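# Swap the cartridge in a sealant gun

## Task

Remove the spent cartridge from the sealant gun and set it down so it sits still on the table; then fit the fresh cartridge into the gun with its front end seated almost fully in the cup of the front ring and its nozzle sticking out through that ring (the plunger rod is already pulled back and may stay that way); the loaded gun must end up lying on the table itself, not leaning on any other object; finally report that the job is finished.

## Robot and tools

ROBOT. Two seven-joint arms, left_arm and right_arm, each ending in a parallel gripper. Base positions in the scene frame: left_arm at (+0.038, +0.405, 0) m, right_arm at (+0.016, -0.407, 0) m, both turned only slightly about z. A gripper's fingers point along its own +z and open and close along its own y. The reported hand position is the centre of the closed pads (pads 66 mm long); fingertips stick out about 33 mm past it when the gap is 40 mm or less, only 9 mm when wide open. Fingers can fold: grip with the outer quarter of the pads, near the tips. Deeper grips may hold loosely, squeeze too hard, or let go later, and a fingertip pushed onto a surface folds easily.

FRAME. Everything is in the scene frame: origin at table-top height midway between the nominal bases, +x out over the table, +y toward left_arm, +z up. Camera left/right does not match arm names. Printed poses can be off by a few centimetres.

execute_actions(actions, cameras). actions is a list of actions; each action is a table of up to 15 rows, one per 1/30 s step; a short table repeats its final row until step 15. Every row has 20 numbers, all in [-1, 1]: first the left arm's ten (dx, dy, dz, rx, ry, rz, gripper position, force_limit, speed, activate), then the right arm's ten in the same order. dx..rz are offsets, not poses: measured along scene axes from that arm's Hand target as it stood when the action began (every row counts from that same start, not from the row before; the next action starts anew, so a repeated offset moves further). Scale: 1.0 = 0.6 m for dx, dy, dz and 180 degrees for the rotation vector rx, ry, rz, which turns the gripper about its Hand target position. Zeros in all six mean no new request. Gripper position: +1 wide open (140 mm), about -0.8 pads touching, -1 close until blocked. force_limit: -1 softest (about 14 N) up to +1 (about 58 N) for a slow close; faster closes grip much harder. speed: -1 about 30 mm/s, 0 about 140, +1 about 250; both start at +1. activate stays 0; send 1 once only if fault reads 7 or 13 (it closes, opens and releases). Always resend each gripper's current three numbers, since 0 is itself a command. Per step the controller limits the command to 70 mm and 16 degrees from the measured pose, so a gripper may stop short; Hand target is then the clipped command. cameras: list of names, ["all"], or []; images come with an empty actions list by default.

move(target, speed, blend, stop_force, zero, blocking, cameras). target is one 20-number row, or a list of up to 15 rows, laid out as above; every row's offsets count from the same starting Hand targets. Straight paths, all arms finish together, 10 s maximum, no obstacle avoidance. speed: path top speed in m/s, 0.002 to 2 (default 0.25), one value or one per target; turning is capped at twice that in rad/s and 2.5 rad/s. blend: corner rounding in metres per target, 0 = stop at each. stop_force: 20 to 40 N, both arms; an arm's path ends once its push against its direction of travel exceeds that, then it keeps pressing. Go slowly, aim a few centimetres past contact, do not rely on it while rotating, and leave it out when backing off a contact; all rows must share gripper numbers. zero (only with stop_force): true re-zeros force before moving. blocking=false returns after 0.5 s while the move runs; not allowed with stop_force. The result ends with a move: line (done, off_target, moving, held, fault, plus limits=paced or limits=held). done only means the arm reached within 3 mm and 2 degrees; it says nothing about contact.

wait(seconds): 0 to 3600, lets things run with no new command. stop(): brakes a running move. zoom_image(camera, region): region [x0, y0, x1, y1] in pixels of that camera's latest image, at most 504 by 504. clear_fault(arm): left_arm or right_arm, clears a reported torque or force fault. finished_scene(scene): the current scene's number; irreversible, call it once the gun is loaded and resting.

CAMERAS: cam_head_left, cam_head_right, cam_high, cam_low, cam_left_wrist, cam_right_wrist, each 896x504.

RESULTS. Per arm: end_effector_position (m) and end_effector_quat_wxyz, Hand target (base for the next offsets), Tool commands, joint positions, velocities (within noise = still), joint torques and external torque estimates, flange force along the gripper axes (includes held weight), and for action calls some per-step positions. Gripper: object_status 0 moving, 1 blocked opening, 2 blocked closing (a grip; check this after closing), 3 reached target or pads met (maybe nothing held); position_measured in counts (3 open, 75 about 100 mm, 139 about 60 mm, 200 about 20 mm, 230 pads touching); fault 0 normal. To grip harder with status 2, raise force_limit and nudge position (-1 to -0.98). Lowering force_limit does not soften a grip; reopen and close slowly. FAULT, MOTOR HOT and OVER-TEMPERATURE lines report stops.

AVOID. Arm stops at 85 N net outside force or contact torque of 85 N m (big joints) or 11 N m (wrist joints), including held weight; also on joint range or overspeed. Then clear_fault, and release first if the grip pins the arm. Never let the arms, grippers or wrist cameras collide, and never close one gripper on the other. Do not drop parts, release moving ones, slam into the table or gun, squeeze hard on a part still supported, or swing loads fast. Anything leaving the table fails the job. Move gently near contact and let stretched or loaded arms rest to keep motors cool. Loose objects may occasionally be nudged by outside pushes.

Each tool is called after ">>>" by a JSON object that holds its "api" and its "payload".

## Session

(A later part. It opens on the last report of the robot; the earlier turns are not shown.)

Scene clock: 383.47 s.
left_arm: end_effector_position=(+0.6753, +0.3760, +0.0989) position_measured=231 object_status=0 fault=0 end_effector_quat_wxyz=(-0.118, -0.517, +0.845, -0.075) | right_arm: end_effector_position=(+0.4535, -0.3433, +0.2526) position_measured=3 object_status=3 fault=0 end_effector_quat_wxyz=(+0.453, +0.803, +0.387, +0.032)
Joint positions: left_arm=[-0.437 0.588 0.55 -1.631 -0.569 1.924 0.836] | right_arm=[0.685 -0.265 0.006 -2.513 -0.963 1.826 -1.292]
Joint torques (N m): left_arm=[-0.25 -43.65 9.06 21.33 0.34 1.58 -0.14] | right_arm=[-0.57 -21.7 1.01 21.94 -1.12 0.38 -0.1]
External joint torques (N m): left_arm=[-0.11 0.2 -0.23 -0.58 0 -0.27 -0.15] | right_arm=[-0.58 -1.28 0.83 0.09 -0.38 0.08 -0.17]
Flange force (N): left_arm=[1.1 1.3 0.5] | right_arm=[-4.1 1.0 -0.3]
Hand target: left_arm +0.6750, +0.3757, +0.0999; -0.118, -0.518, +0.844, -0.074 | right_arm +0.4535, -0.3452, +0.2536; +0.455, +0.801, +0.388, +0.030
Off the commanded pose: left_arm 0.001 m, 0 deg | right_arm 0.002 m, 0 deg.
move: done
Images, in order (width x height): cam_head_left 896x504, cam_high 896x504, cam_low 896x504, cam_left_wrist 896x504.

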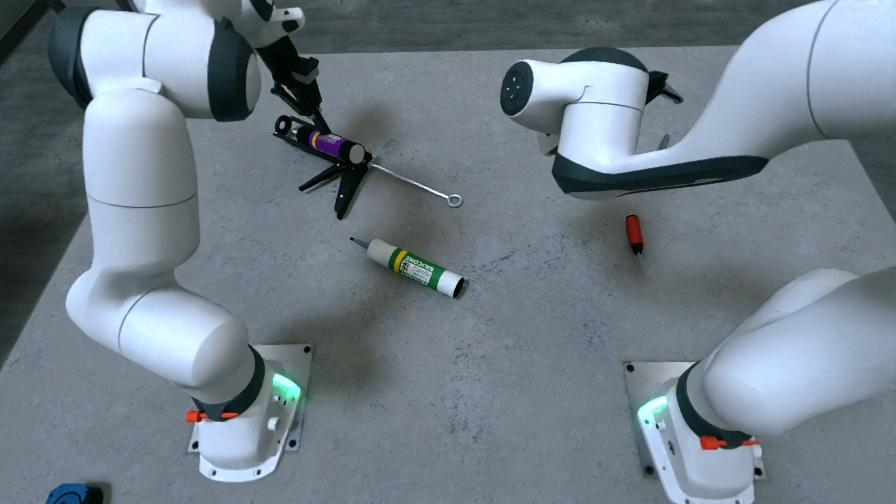

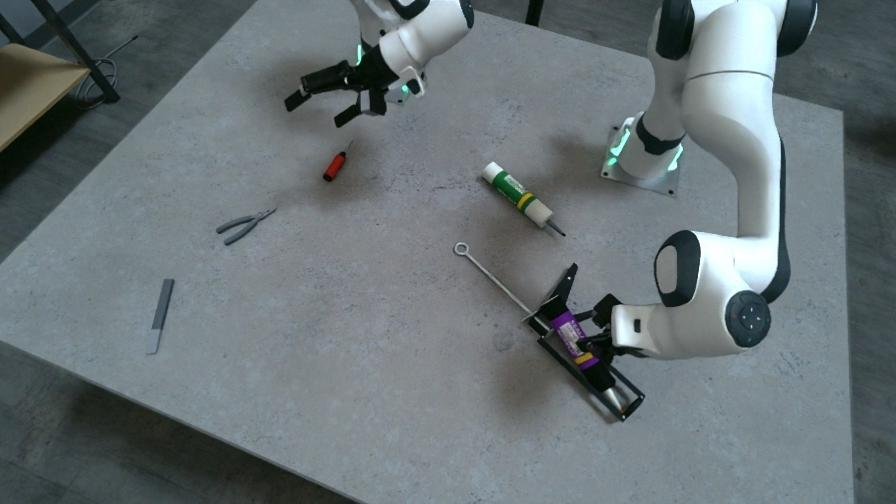

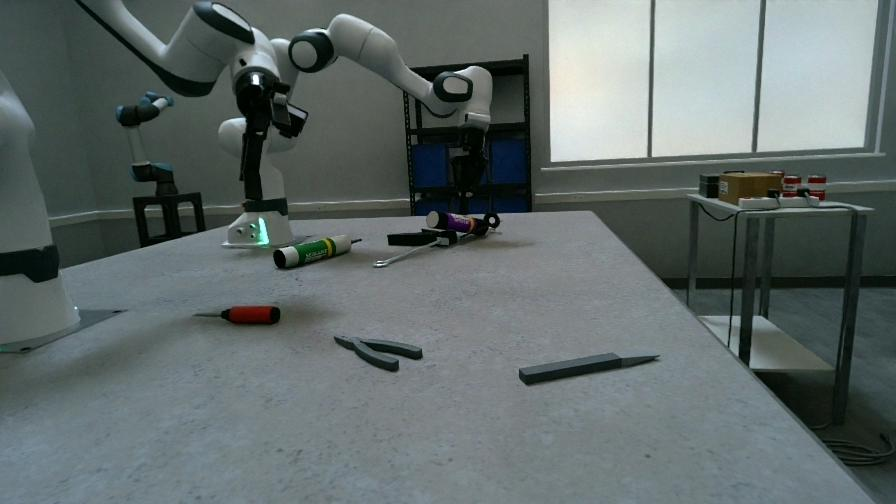

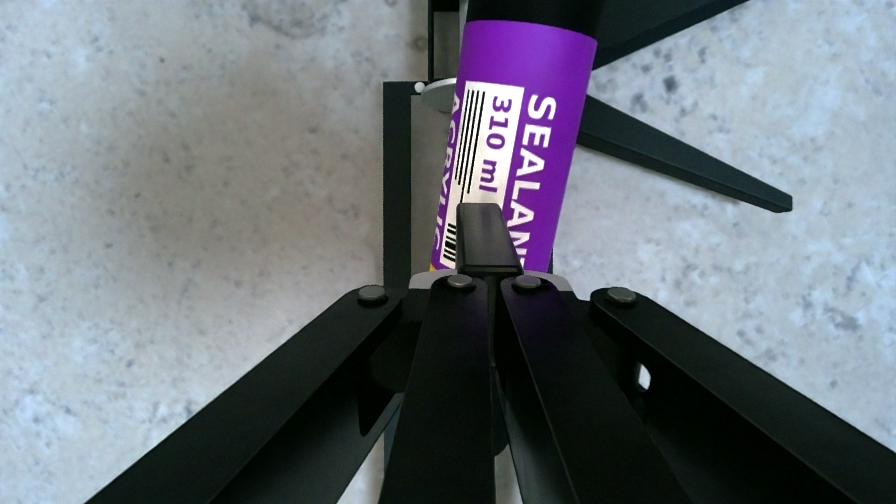

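>>> {"api": "move", "payload": {"target": [[0,0,0.05,0,0,0,-1,-0.3,-1,0,0,0,0,0,0,0,1,1,1,0],[-0.02,-0.05,0.25,0.08,-0.0388,0,-1,-0.3,-1,0,0,0,0,0,0,0,1,1,1,0],[-0.02,-0.05,0.25,0.08,-0.0388,0,-0.03,-0.3,0.5,0,0,0,0,0,0,0,1,1,1,0]], "speed": 0.15, "cameras": ["all"]}}

>>> {"api": "zoom_image", "payload": {"camera": "cam_head_left", "region": [250, 90, 400, 200]}}

>>> {"api": "zoom_image", "payload": {"camera": "cam_high", "region": [520, 290, 670, 430]}}

>>> {"api": "zoom_image", "payload": {"camera": "cam_low", "region": [410, 190, 510, 260]}}

Scene clock: 394.37 s.
left_arm: end_effector_position=(+0.6640, +0.3450, +0.2512) position_measured=132 object_status=0 fault=0 end_effector_quat_wxyz=(+0.000, -0.522, +0.853, -0.001) | right_arm: end_effector_position=(+0.4535, -0.3433, +0.2526) position_measured=3 object_status=3 fault=0 end_effector_quat_wxyz=(+0.453, +0.803, +0.387, +0.032)
Joint positions: left_arm=[-0.803 0.298 0.753 -1.686 -0.216 1.9 0.516] | right_arm=[0.685 -0.265 0.006 -2.513 -0.963 1.826 -1.292]
Joint torques (N m): left_arm=[-0.23 -32.34 6.34 22.59 0.88 2.42 -0.2] | right_arm=[-0.6 -21.7 0.98 21.9 -1.11 0.36 -0.1]
External joint torques (N m): left_arm=[-0.05 0.83 -0.19 -1.61 0.19 -0.1 -0.2] | right_arm=[-0.62 -1.37 0.78 0.12 -0.37 0.07 -0.16]
Flange force (N): left_arm=[2.1 4.2 3.2] | right_arm=[-4.3 1.1 -0.4]
Hand target: left_arm +0.6630, +0.3457, +0.2499; -0.001, -0.523, +0.852, +0.001 | right_arm +0.4535, -0.3452, +0.2536; +0.455, +0.801, +0.388, +0.030
Off the commanded pose: left_arm 0.002 m, 0 deg | right_arm 0.002 m, 0 deg.
move: done

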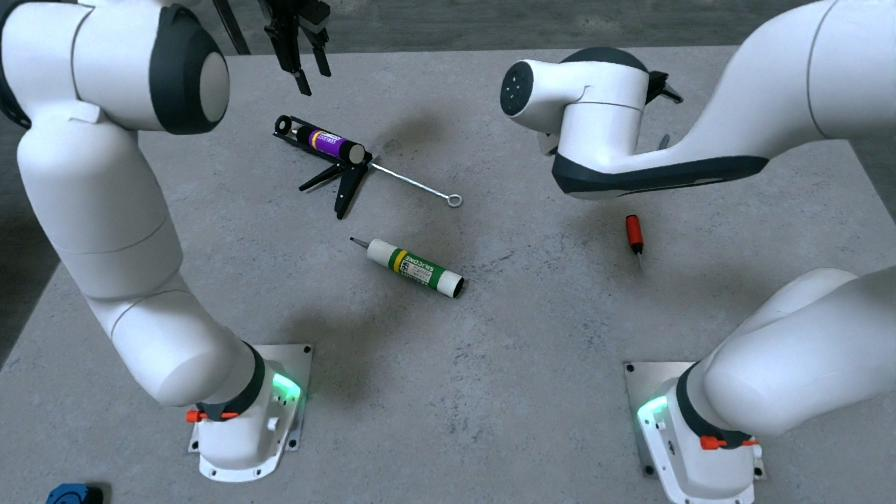

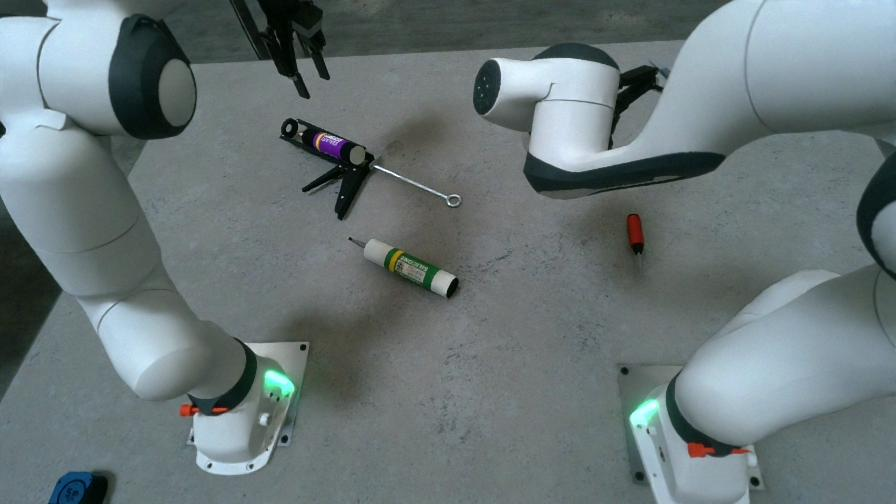

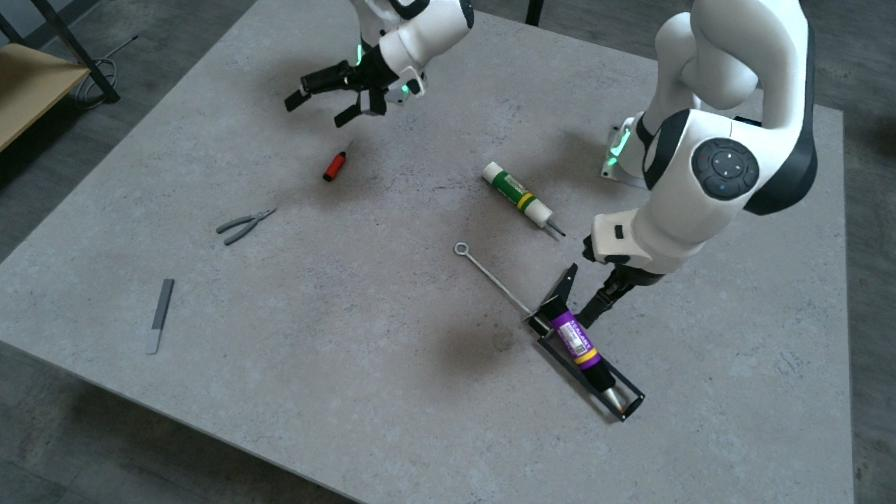

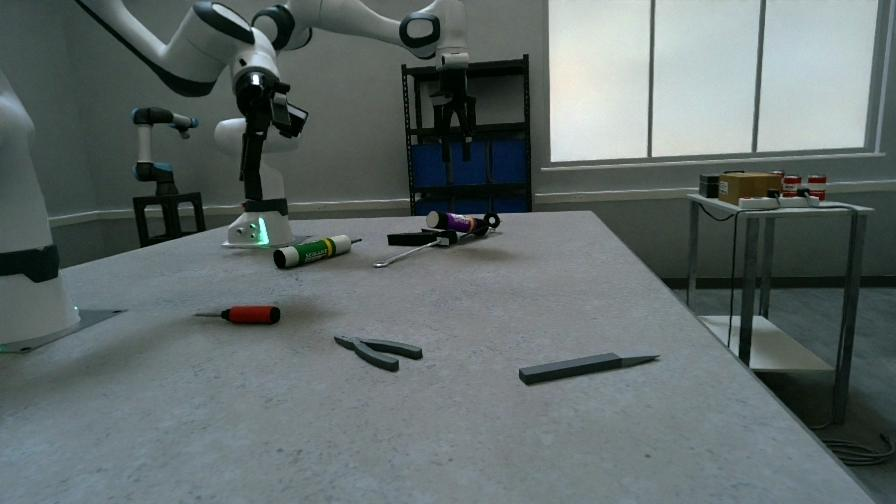

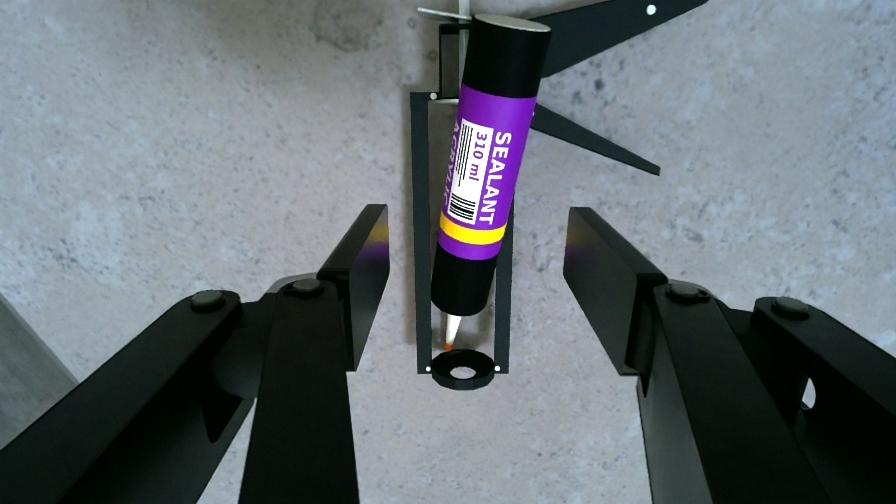

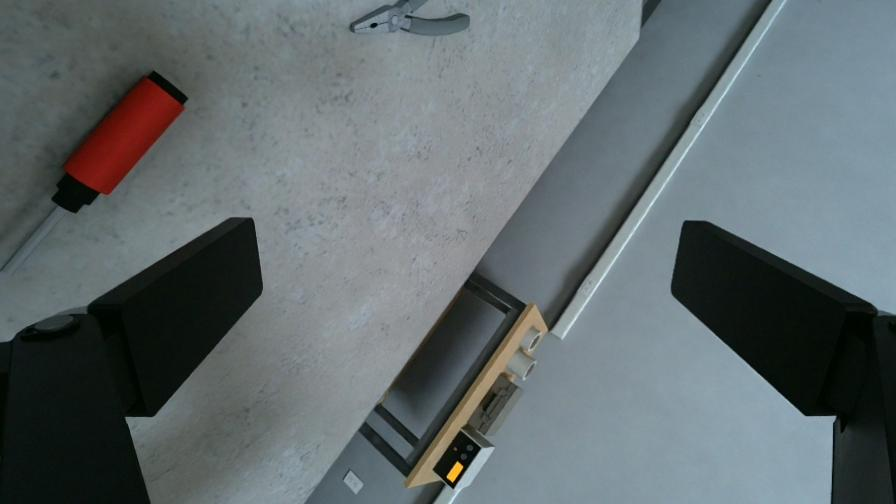

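Scaled by 3.360 from the camera's image (finer frame: 1280x720).

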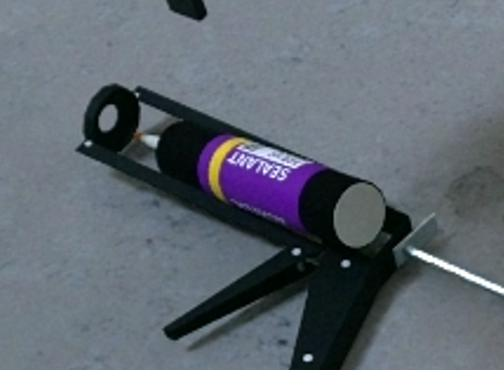

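Scaled by 3.360 from the camera's image (finer frame: 1280x720).

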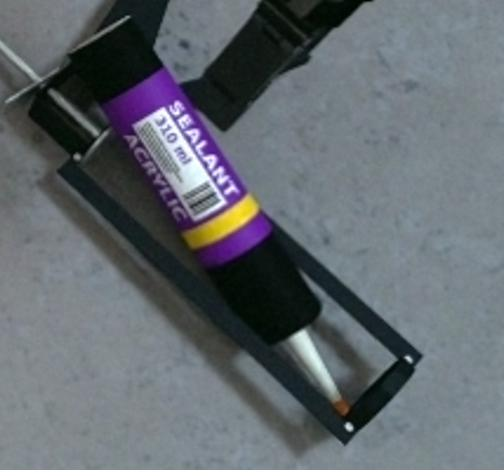

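Scaled by 5.040 from the camera's image (finer frame: 1280x720).

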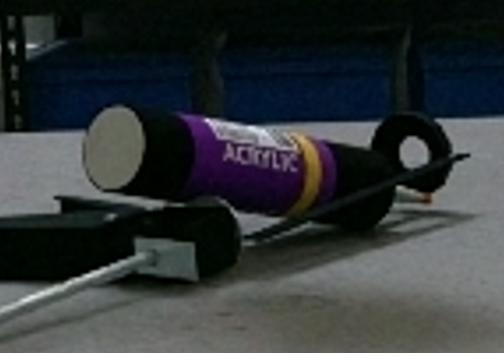

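>>> {"api": "zoom_image", "payload": {"camera": "cam_left_wrist", "region": [380, 0, 600, 160]}}

>>> {"api": "zoom_image", "payload": {"camera": "cam_left_wrist", "region": [380, 230, 600, 400]}}

>>> {"api": "zoom_image", "payload": {"camera": "cam_low", "region": [420, 205, 510, 245]}}

Scaled by 2.291 from the camera's image (finer frame: 1280x720).

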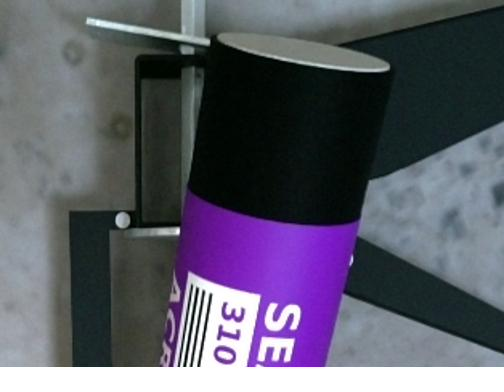

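Scaled by 2.291 from the camera's image (finer frame: 1280x720).

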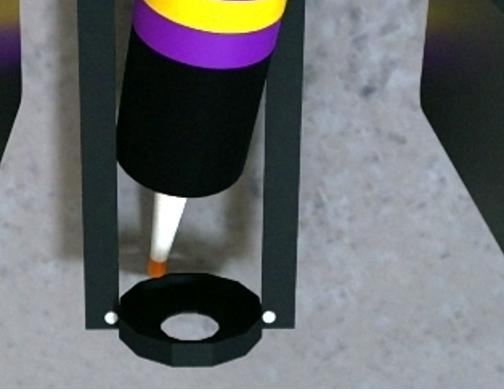

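Scaled by 5.600 from the camera's image (finer frame: 1280x720).

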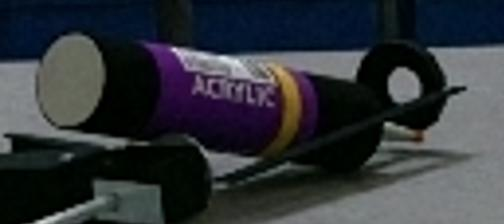

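>>> {"api": "move", "payload": {"target": [[-0.0165,0.0252,-0.1833,-0.048,0.0281,-0.02944,-0.03,-0.3,0.5,0,0,0,0,0,0,0,1,1,1,0]], "speed": 0.1, "cameras": ["cam_left_wrist","cam_head_left","cam_low"]}}

>>> {"api": "zoom_image", "payload": {"camera": "cam_low", "region": [410, 180, 510, 250]}}

>>> {"api": "zoom_image", "payload": {"camera": "cam_head_left", "region": [250, 90, 400, 200]}}

Scene clock: 444.17 s.
left_arm: end_effector_position=(+0.6510, +0.3611, +0.1383) position_measured=132 object_status=3 fault=0 end_effector_quat_wxyz=(-0.080, -0.484, +0.871, -0.037) | right_arm: end_effector_position=(+0.4535, -0.3433, +0.2526) position_measured=3 object_status=3 fault=0 end_effector_quat_wxyz=(+0.453, +0.803, +0.387, +0.032)
Joint positions: left_arm=[-0.583 0.437 0.607 -1.757 -0.418 1.973 0.789] | right_arm=[0.685 -0.265 0.006 -2.513 -0.963 1.826 -1.292]
Joint velocities: left_arm=[0 0.001 0.002 0 0 0 0.008] | right_arm=[within noise]
Joint torques (N m): left_arm=[0.62 -38.85 6.92 22.04 0.38 2.17 0.18] | right_arm=[-0.55 -21.67 1.04 21.93 -1.12 0.38 -0.08]
External joint torques (N m): left_arm=[0.73 -0.15 -0.97 -0.47 -0.11 0.09 0.17] | right_arm=[-0.55 -1.23 0.86 0 -0.37 0.08 -0.14]
Flange force (N): left_arm=[-0.3 1.1 1.3] | right_arm=[-4.1 0.7 -0.3]
Hand target: left_arm +0.6531, +0.3608, +0.1399; -0.078, -0.481, +0.872, -0.040 | right_arm +0.4535, -0.3452, +0.2536; +0.455, +0.801, +0.388, +0.030
Off the commanded pose: left_arm 0.003 m, 1 deg | right_arm 0.002 m, 0 deg.
move: done
Images, in order (width x height): cam_head_left 896x504, cam_low 896x504, cam_left_wrist 896x504.

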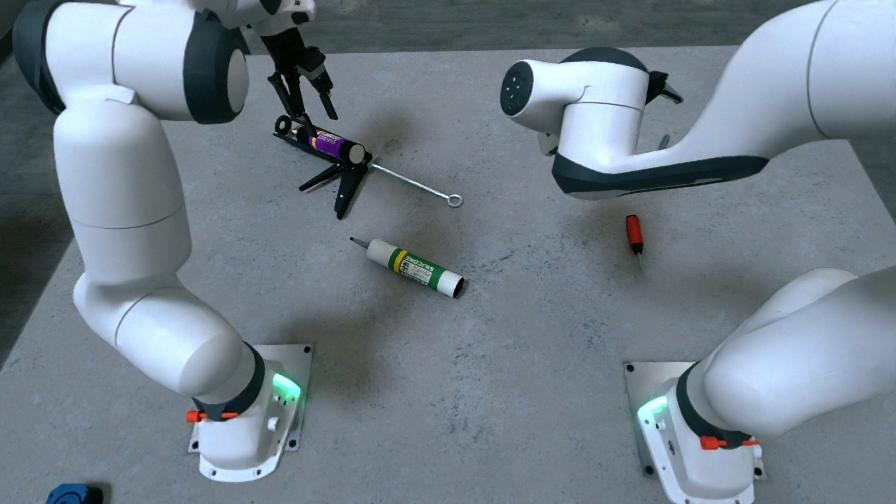

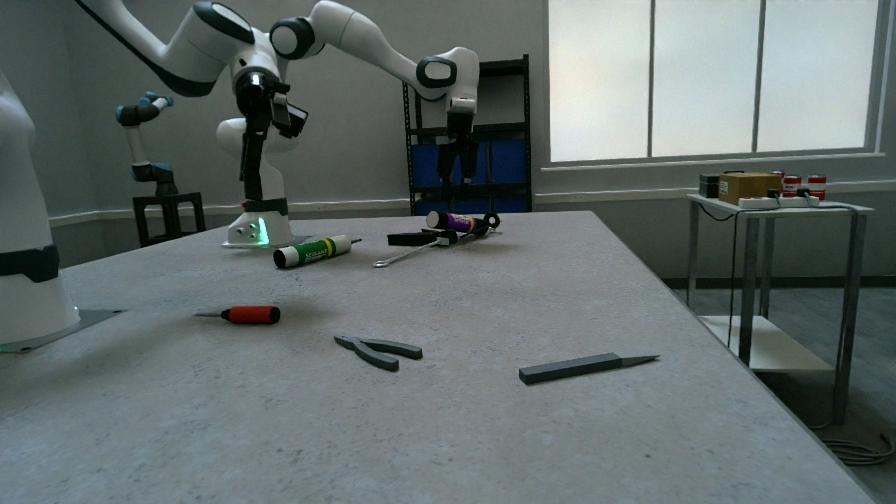

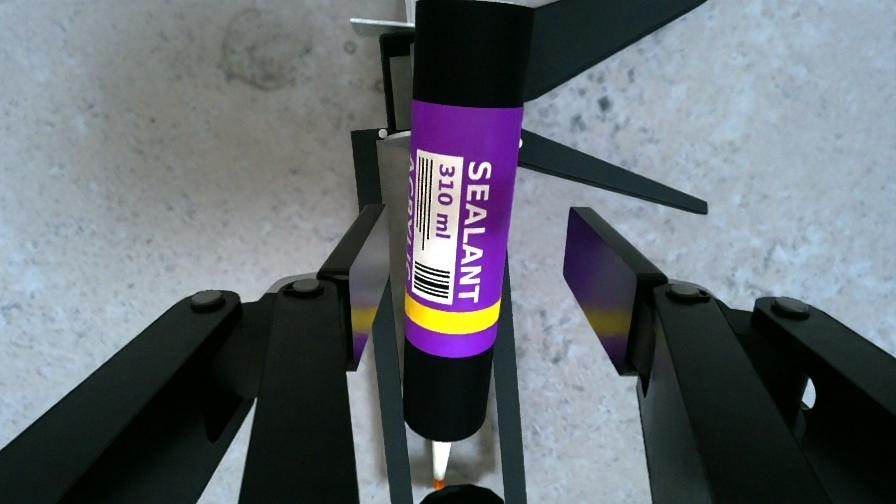

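Scaled by 5.040 from the camera's image (finer frame: 1280x720).

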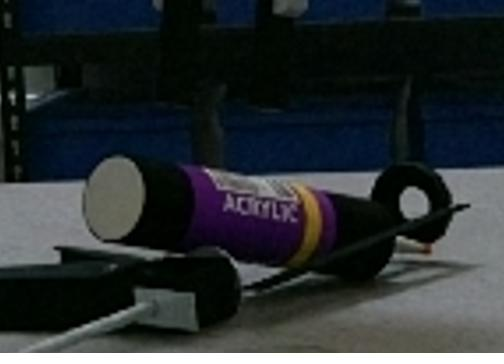

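Scaled by 3.360 from the camera's image (finer frame: 1280x720).

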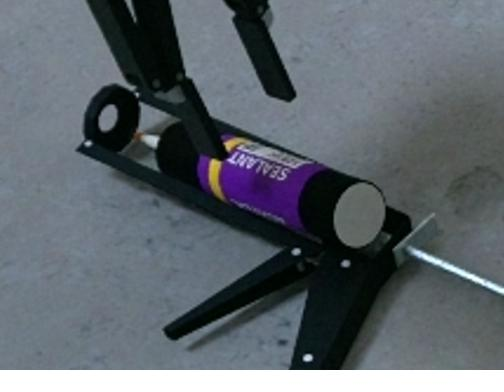

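>>> {"api": "move", "payload": {"target": [[0.031,0.0383,-0.025,-0.009,0.0064,-0.0178,-0.03,-0.3,0.5,0,0,0,0,0,0,0,1,1,1,0],[0.0277,0.0297,-0.083,-0.009,0.0064,-0.0178,-0.03,-0.3,0.5,0,0,0,0,0,0,0,1,1,1,0]], "speed": 0.06, "blend": [0.01,0], "cameras": ["cam_left_wrist","cam_head_left","cam_low"]}}

>>> {"api": "zoom_image", "payload": {"camera": "cam_low", "region": [410, 180, 510, 250]}}

>>> {"api": "zoom_image", "payload": {"camera": "cam_head_left", "region": [250, 90, 400, 200]}}

Scene clock: 472.03 s.
left_arm: end_effector_position=(+0.6687, +0.3788, +0.0905) position_measured=132 object_status=3 fault=0 end_effector_quat_wxyz=(-0.096, -0.458, +0.883, -0.043) | right_arm: end_effector_position=(+0.4535, -0.3433, +0.2526) position_measured=3 object_status=3 fault=0 end_effector_quat_wxyz=(+0.453, +0.803, +0.387, +0.032)
Joint positions: left_arm=[-0.456 0.568 0.523 -1.668 -0.469 1.98 0.906] | right_arm=[0.685 -0.265 0.006 -2.513 -0.963 1.826 -1.292]
Joint velocities: left_arm=[0 0.001 0 -0.001 0.001 0.005 0.004] | right_arm=[within noise]
Joint torques (N m): left_arm=[0.56 -43.32 7.95 20.82 0.01 2.13 0.23] | right_arm=[-0.59 -21.71 1.06 21.88 -1.11 0.37 -0.08]
External joint torques (N m): left_arm=[0.77 0.47 -0.81 -1.3 -0.45 0.15 0.22] | right_arm=[-0.58 -1.4 0.89 0.09 -0.37 0.08 -0.14]
Flange force (N): left_arm=[0.7 3.2 3.1] | right_arm=[-4.5 0.9 -0.5]
Hand target: left_arm +0.6697, +0.3787, +0.0901; -0.094, -0.456, +0.884, -0.045 | right_arm +0.4535, -0.3452, +0.2536; +0.455, +0.801, +0.388, +0.030
Off the commanded pose: left_arm 0.001 m, 0 deg | right_arm 0.002 m, 0 deg.
move: done
Images, in order (width x height): cam_head_left 896x504, cam_low 896x504, cam_left_wrist 896x504.

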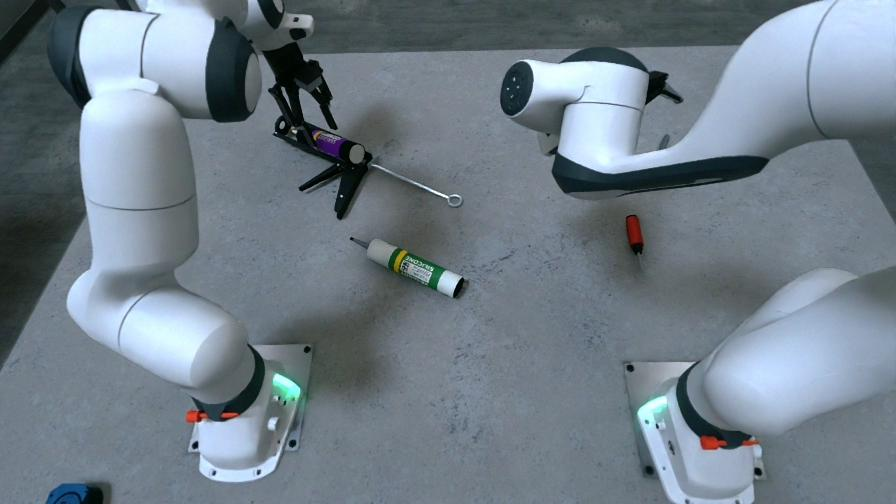

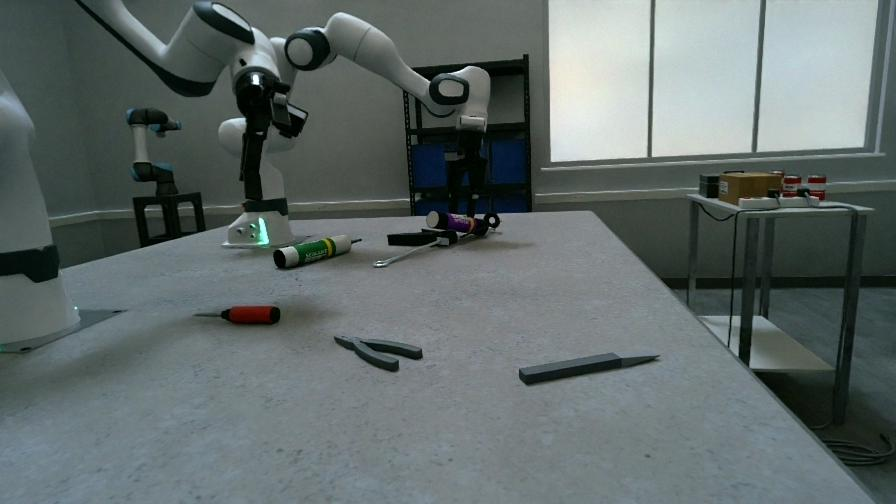

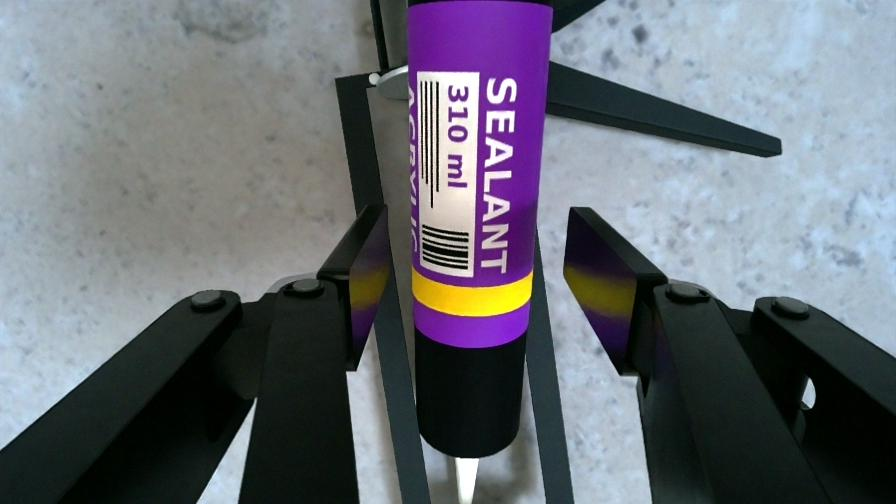

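Scaled by 5.040 from the camera's image (finer frame: 1280x720).

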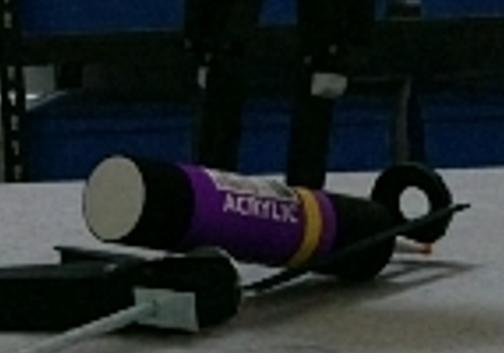

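Scaled by 3.360 from the camera's image (finer frame: 1280x720).

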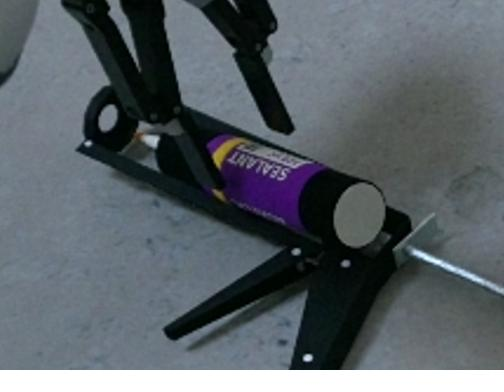

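>>> {"api": "move", "payload": {"target": [[-0.0153,-0.0215,-0.0285,0,0,0,-0.03,-0.3,0.5,0,0,0,0,0,0,0,1,1,1,0]], "speed": 0.04, "cameras": ["cam_left_wrist","cam_head_left","cam_low"]}}

>>> {"api": "zoom_image", "payload": {"camera": "cam_low", "region": [410, 180, 510, 250]}}

>>> {"api": "zoom_image", "payload": {"camera": "cam_head_left", "region": [250, 90, 400, 200]}}

Scene clock: 484.10 s.
left_arm: end_effector_position=(+0.6593, +0.3669, +0.0721) position_measured=132 object_status=3 fault=0 end_effector_quat_wxyz=(-0.096, -0.455, +0.884, -0.043) | right_arm: end_effector_position=(+0.4535, -0.3433, +0.2526) position_measured=3 object_status=3 fault=0 end_effector_quat_wxyz=(+0.453, +0.803, +0.387, +0.032)
Joint positions: left_arm=[-0.476 0.564 0.512 -1.723 -0.477 2.032 0.908] | right_arm=[0.685 -0.265 0.006 -2.513 -0.963 1.826 -1.292]
Joint velocities: left_arm=[0.001 0 -0.001 0 0.001 0.005 -0.001] | right_arm=[within noise]
Joint torques (N m): left_arm=[-0.06 -43.56 8.01 20.28 -0.15 2.09 0.03] | right_arm=[-0.54 -21.61 0.96 21.89 -1.12 0.35 -0.05]
External joint torques (N m): left_arm=[0.12 -0.44 -0.59 -1.33 -0.61 0.12 0.03] | right_arm=[-0.51 -1.22 0.81 0.02 -0.37 0.06 -0.12]
Flange force (N): left_arm=[4.0 5.4 2.0] | right_arm=[-4.0 0.7 -0.3]
Hand target: left_arm +0.6605, +0.3658, +0.0730; -0.094, -0.456, +0.884, -0.045 | right_arm +0.4535, -0.3452, +0.2536; +0.455, +0.801, +0.388, +0.030
Off the commanded pose: left_arm 0.002 m, 0 deg | right_arm 0.002 m, 0 deg.
move: done
Images, in order (width x height): cam_head_left 896x504, cam_low 896x504, cam_left_wrist 896x504.

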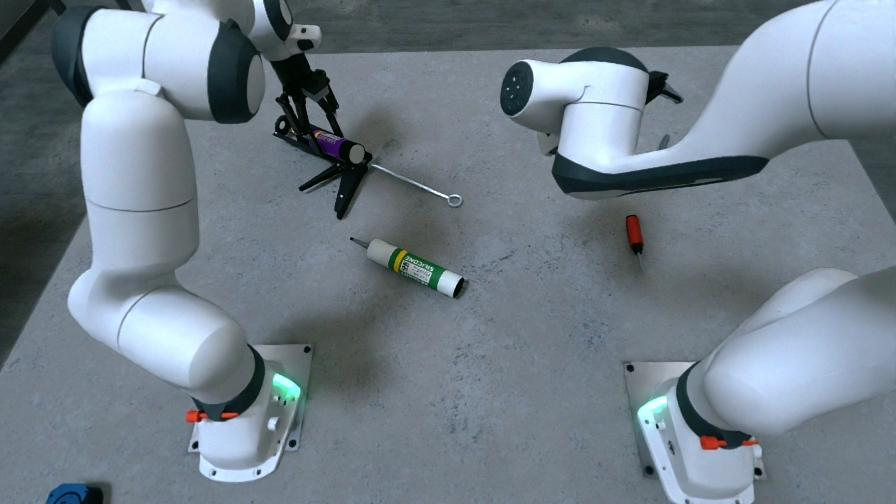

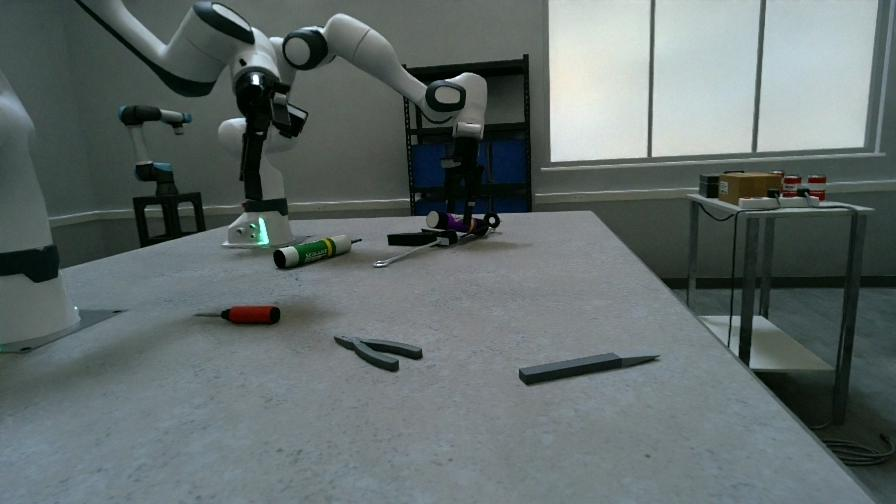

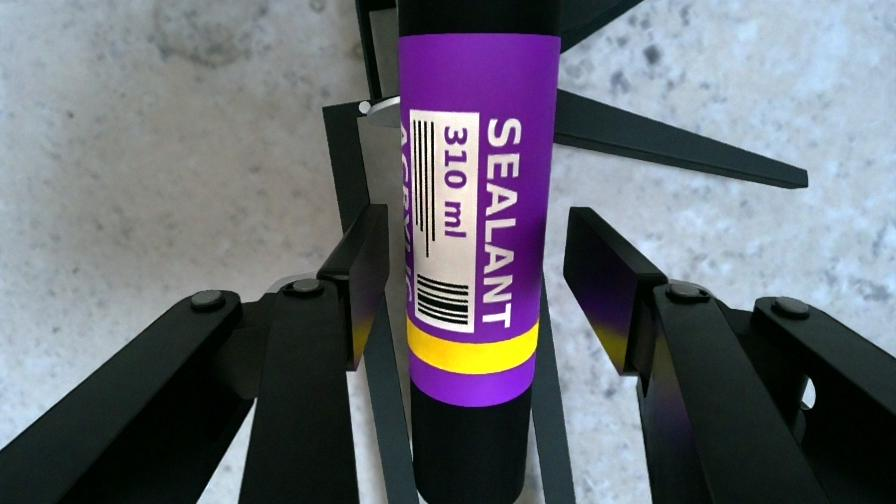

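Scaled by 5.040 from the camera's image (finer frame: 1280x720).

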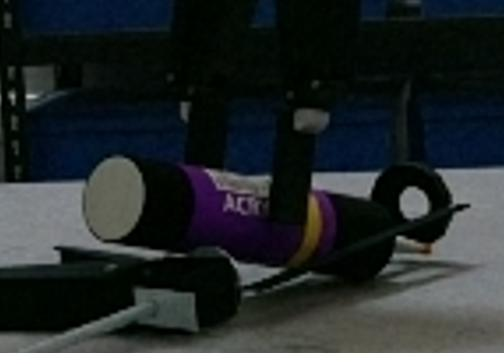

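Scaled by 3.360 from the camera's image (finer frame: 1280x720).

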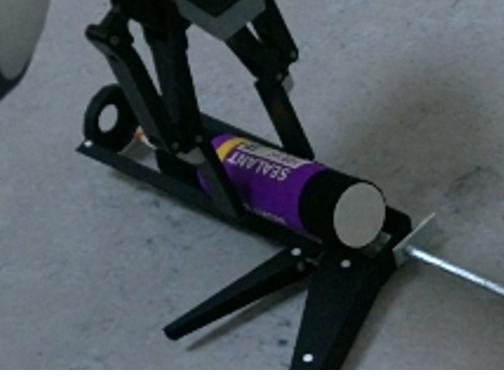

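>>> {"api": "execute_actions", "payload": {"actions": [[[0,0,0,0,0,0,-1,-0.1,-1,0,0,0,0,0,0,0,1,1,1,0]],[[0,0,0,0,0,0,-1,-0.1,-1,0,0,0,0,0,0,0,1,1,1,0]],[[0,0,0,0,0,0,-1,-0.1,-1,0,0,0,0,0,0,0,1,1,1,0]],[[0,0,0,0,0,0,-1,-0.1,-1,0,0,0,0,0,0,0,1,1,1,0]]], "cameras": ["cam_left_wrist","cam_low"]}}

Scene clock: 490.27 s.
left_arm: end_effector_position=(+0.6599, +0.3667, +0.0724) position_measured=158 object_status=2 fault=0 end_effector_quat_wxyz=(-0.095, -0.455, +0.884, -0.043) | right_arm: end_effector_position=(+0.4535, -0.3433, +0.2526) position_measured=3 object_status=3 fault=0 end_effector_quat_wxyz=(+0.453, +0.803, +0.387, +0.032)
Joint positions: left_arm=[-0.476 0.563 0.512 -1.723 -0.478 2.033 0.908] | right_arm=[0.685 -0.265 0.006 -2.513 -0.963 1.826 -1.292]
Joint torques (N m): left_arm=[-0.09 -43.19 7.76 20.2 0.07 1.91 -0.01] | right_arm=[-0.63 -21.64 0.99 21.87 -1.1 0.36 -0.05]
External joint torques (N m): left_arm=[-0.13 0.11 -1.04 -1.49 -0.4 -0.08 -0.02] | right_arm=[-0.62 -1.13 0.82 -0.06 -0.35 0.06 -0.12]
External joint torques at the end of the 1st action: left_arm=[0.31 0.24 -0.71 -1.77 -0.21 -0.29 -0.02] | right_arm=[-0.51 -1.28 0.85 0.07 -0.36 0.07 -0.14]
External joint torques at the end of the 2nd action: left_arm=[-0.25 0.01 -1.11 -1.43 -0.4 -0.07 0.01] | right_arm=[-0.62 -1.33 0.88 -0.03 -0.36 0.08 -0.18]
External joint torques at the end of the 3rd action: left_arm=[-0.09 -0.08 -0.94 -1.39 -0.39 -0.07 0.02] | right_arm=[-0.6 -1.33 0.8 0.08 -0.37 0.09 -0.14]
Flange force (N): left_arm=[3.6 4.4 2.4] | right_arm=[-4.0 0.6 -0.1]
Flange force at the end of the 1st action (N): left_arm=[3.2 5.0 2.1] | right_arm=[-4.1 0.8 -0.5]
Flange force at the end of the 2nd action (N): left_arm=[3.8 4.4 2.3] | right_arm=[-4.6 0.8 -0.3]
Flange force at the end of the 3rd action (N): left_arm=[3.7 4.5 2.1] | right_arm=[-4.3 0.9 -0.3]
Hand target: left_arm +0.6605, +0.3658, +0.0730; -0.094, -0.456, +0.884, -0.045 | right_arm +0.4535, -0.3452, +0.2536; +0.455, +0.801, +0.388, +0.030
Off the commanded pose: left_arm 0.001 m, 0 deg | right_arm 0.002 m, 0 deg.
Step readings (end_effector_position of left_arm | right_arm; steps 1 to 15: 1st action; 16 to 30: 2nd action; 31 to 45: 3rd action; 46 to 60: 4th action):
0: (+0.6594, +0.3670, +0.0721) | (+0.4535, -0.3433, +0.2526)
1: (+0.6594, +0.3670, +0.0721) | (+0.4535, -0.3433, +0.2526)
2: (+0.6595, +0.3670, +0.0721) | (+0.4535, -0.3433, +0.2526)
4: (+0.6595, +0.3670, +0.0721) | (+0.4535, -0.3433, +0.2526)
8: (+0.6595, +0.3670, +0.0721) | (+0.4535, -0.3433, +0.2526)
15: (+0.6597, +0.3668, +0.0723) | (+0.4535, -0.3433, +0.2526)
16: (+0.6599, +0.3667, +0.0724) | (+0.4535, -0.3433, +0.2526)
17: (+0.6599, +0.3667, +0.0724) | (+0.4535, -0.3433, +0.2526)
19: (+0.6599, +0.3667, +0.0724) | (+0.4535, -0.3433, +0.2526)
23: (+0.6599, +0.3667, +0.0724) | (+0.4535, -0.3433, +0.2526)
30: (+0.6599, +0.3667, +0.0724) | (+0.4535, -0.3433, +0.2526)
31: (+0.6599, +0.3667, +0.0724) | (+0.4535, -0.3433, +0.2526)
32: (+0.6599, +0.3667, +0.0724) | (+0.4535, -0.3433, +0.2526)
34: (+0.6599, +0.3667, +0.0724) | (+0.4535, -0.3433, +0.2526)
38: (+0.6599, +0.3667, +0.0724) | (+0.4535, -0.3433, +0.2526)
45: (+0.6599, +0.3667, +0.0724) | (+0.4535, -0.3433, +0.2526)
46: (+0.6599, +0.3667, +0.0724) | (+0.4535, -0.3433, +0.2526)
47: (+0.6599, +0.3667, +0.0724) | (+0.4535, -0.3433, +0.2526)
49: (+0.6599, +0.3667, +0.0724) | (+0.4535, -0.3433, +0.2526)
53: (+0.6599, +0.3667, +0.0724) | (+0.4535, -0.3433, +0.2526)
60: (+0.6599, +0.3667, +0.0724) | (+0.4535, -0.3433, +0.2526)
Images, in order (width x height): cam_low 896x504, cam_left_wrist 896x504.

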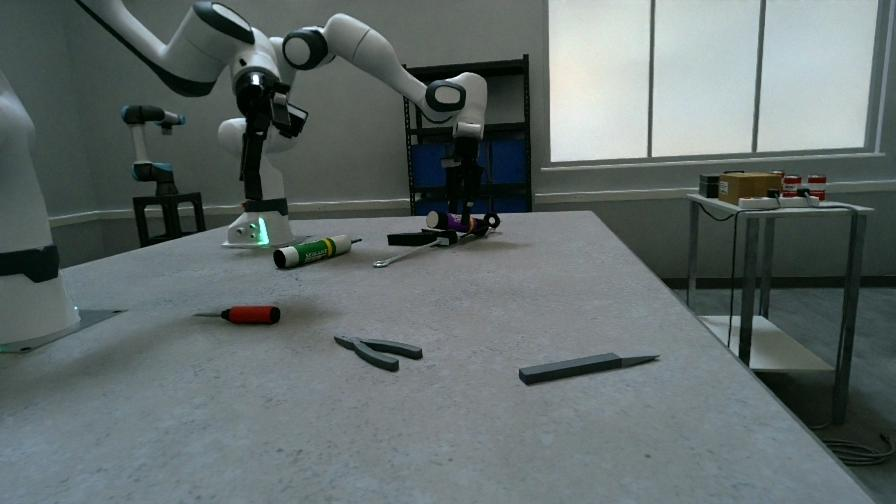

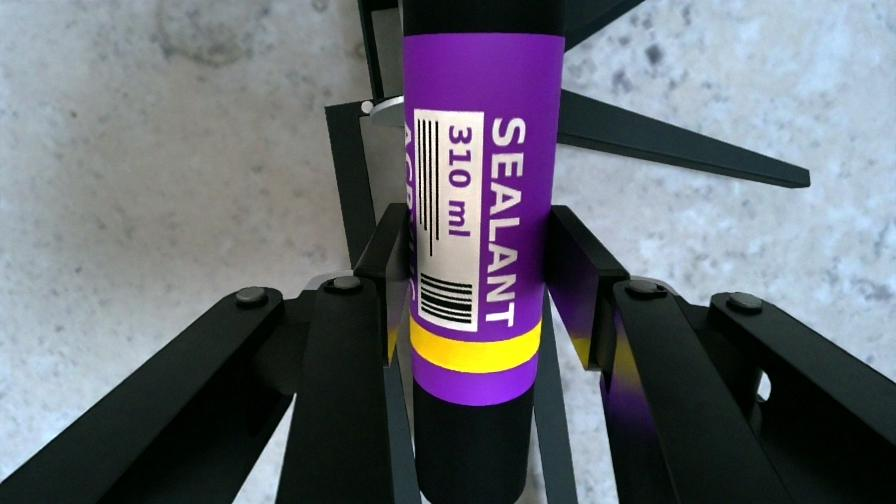

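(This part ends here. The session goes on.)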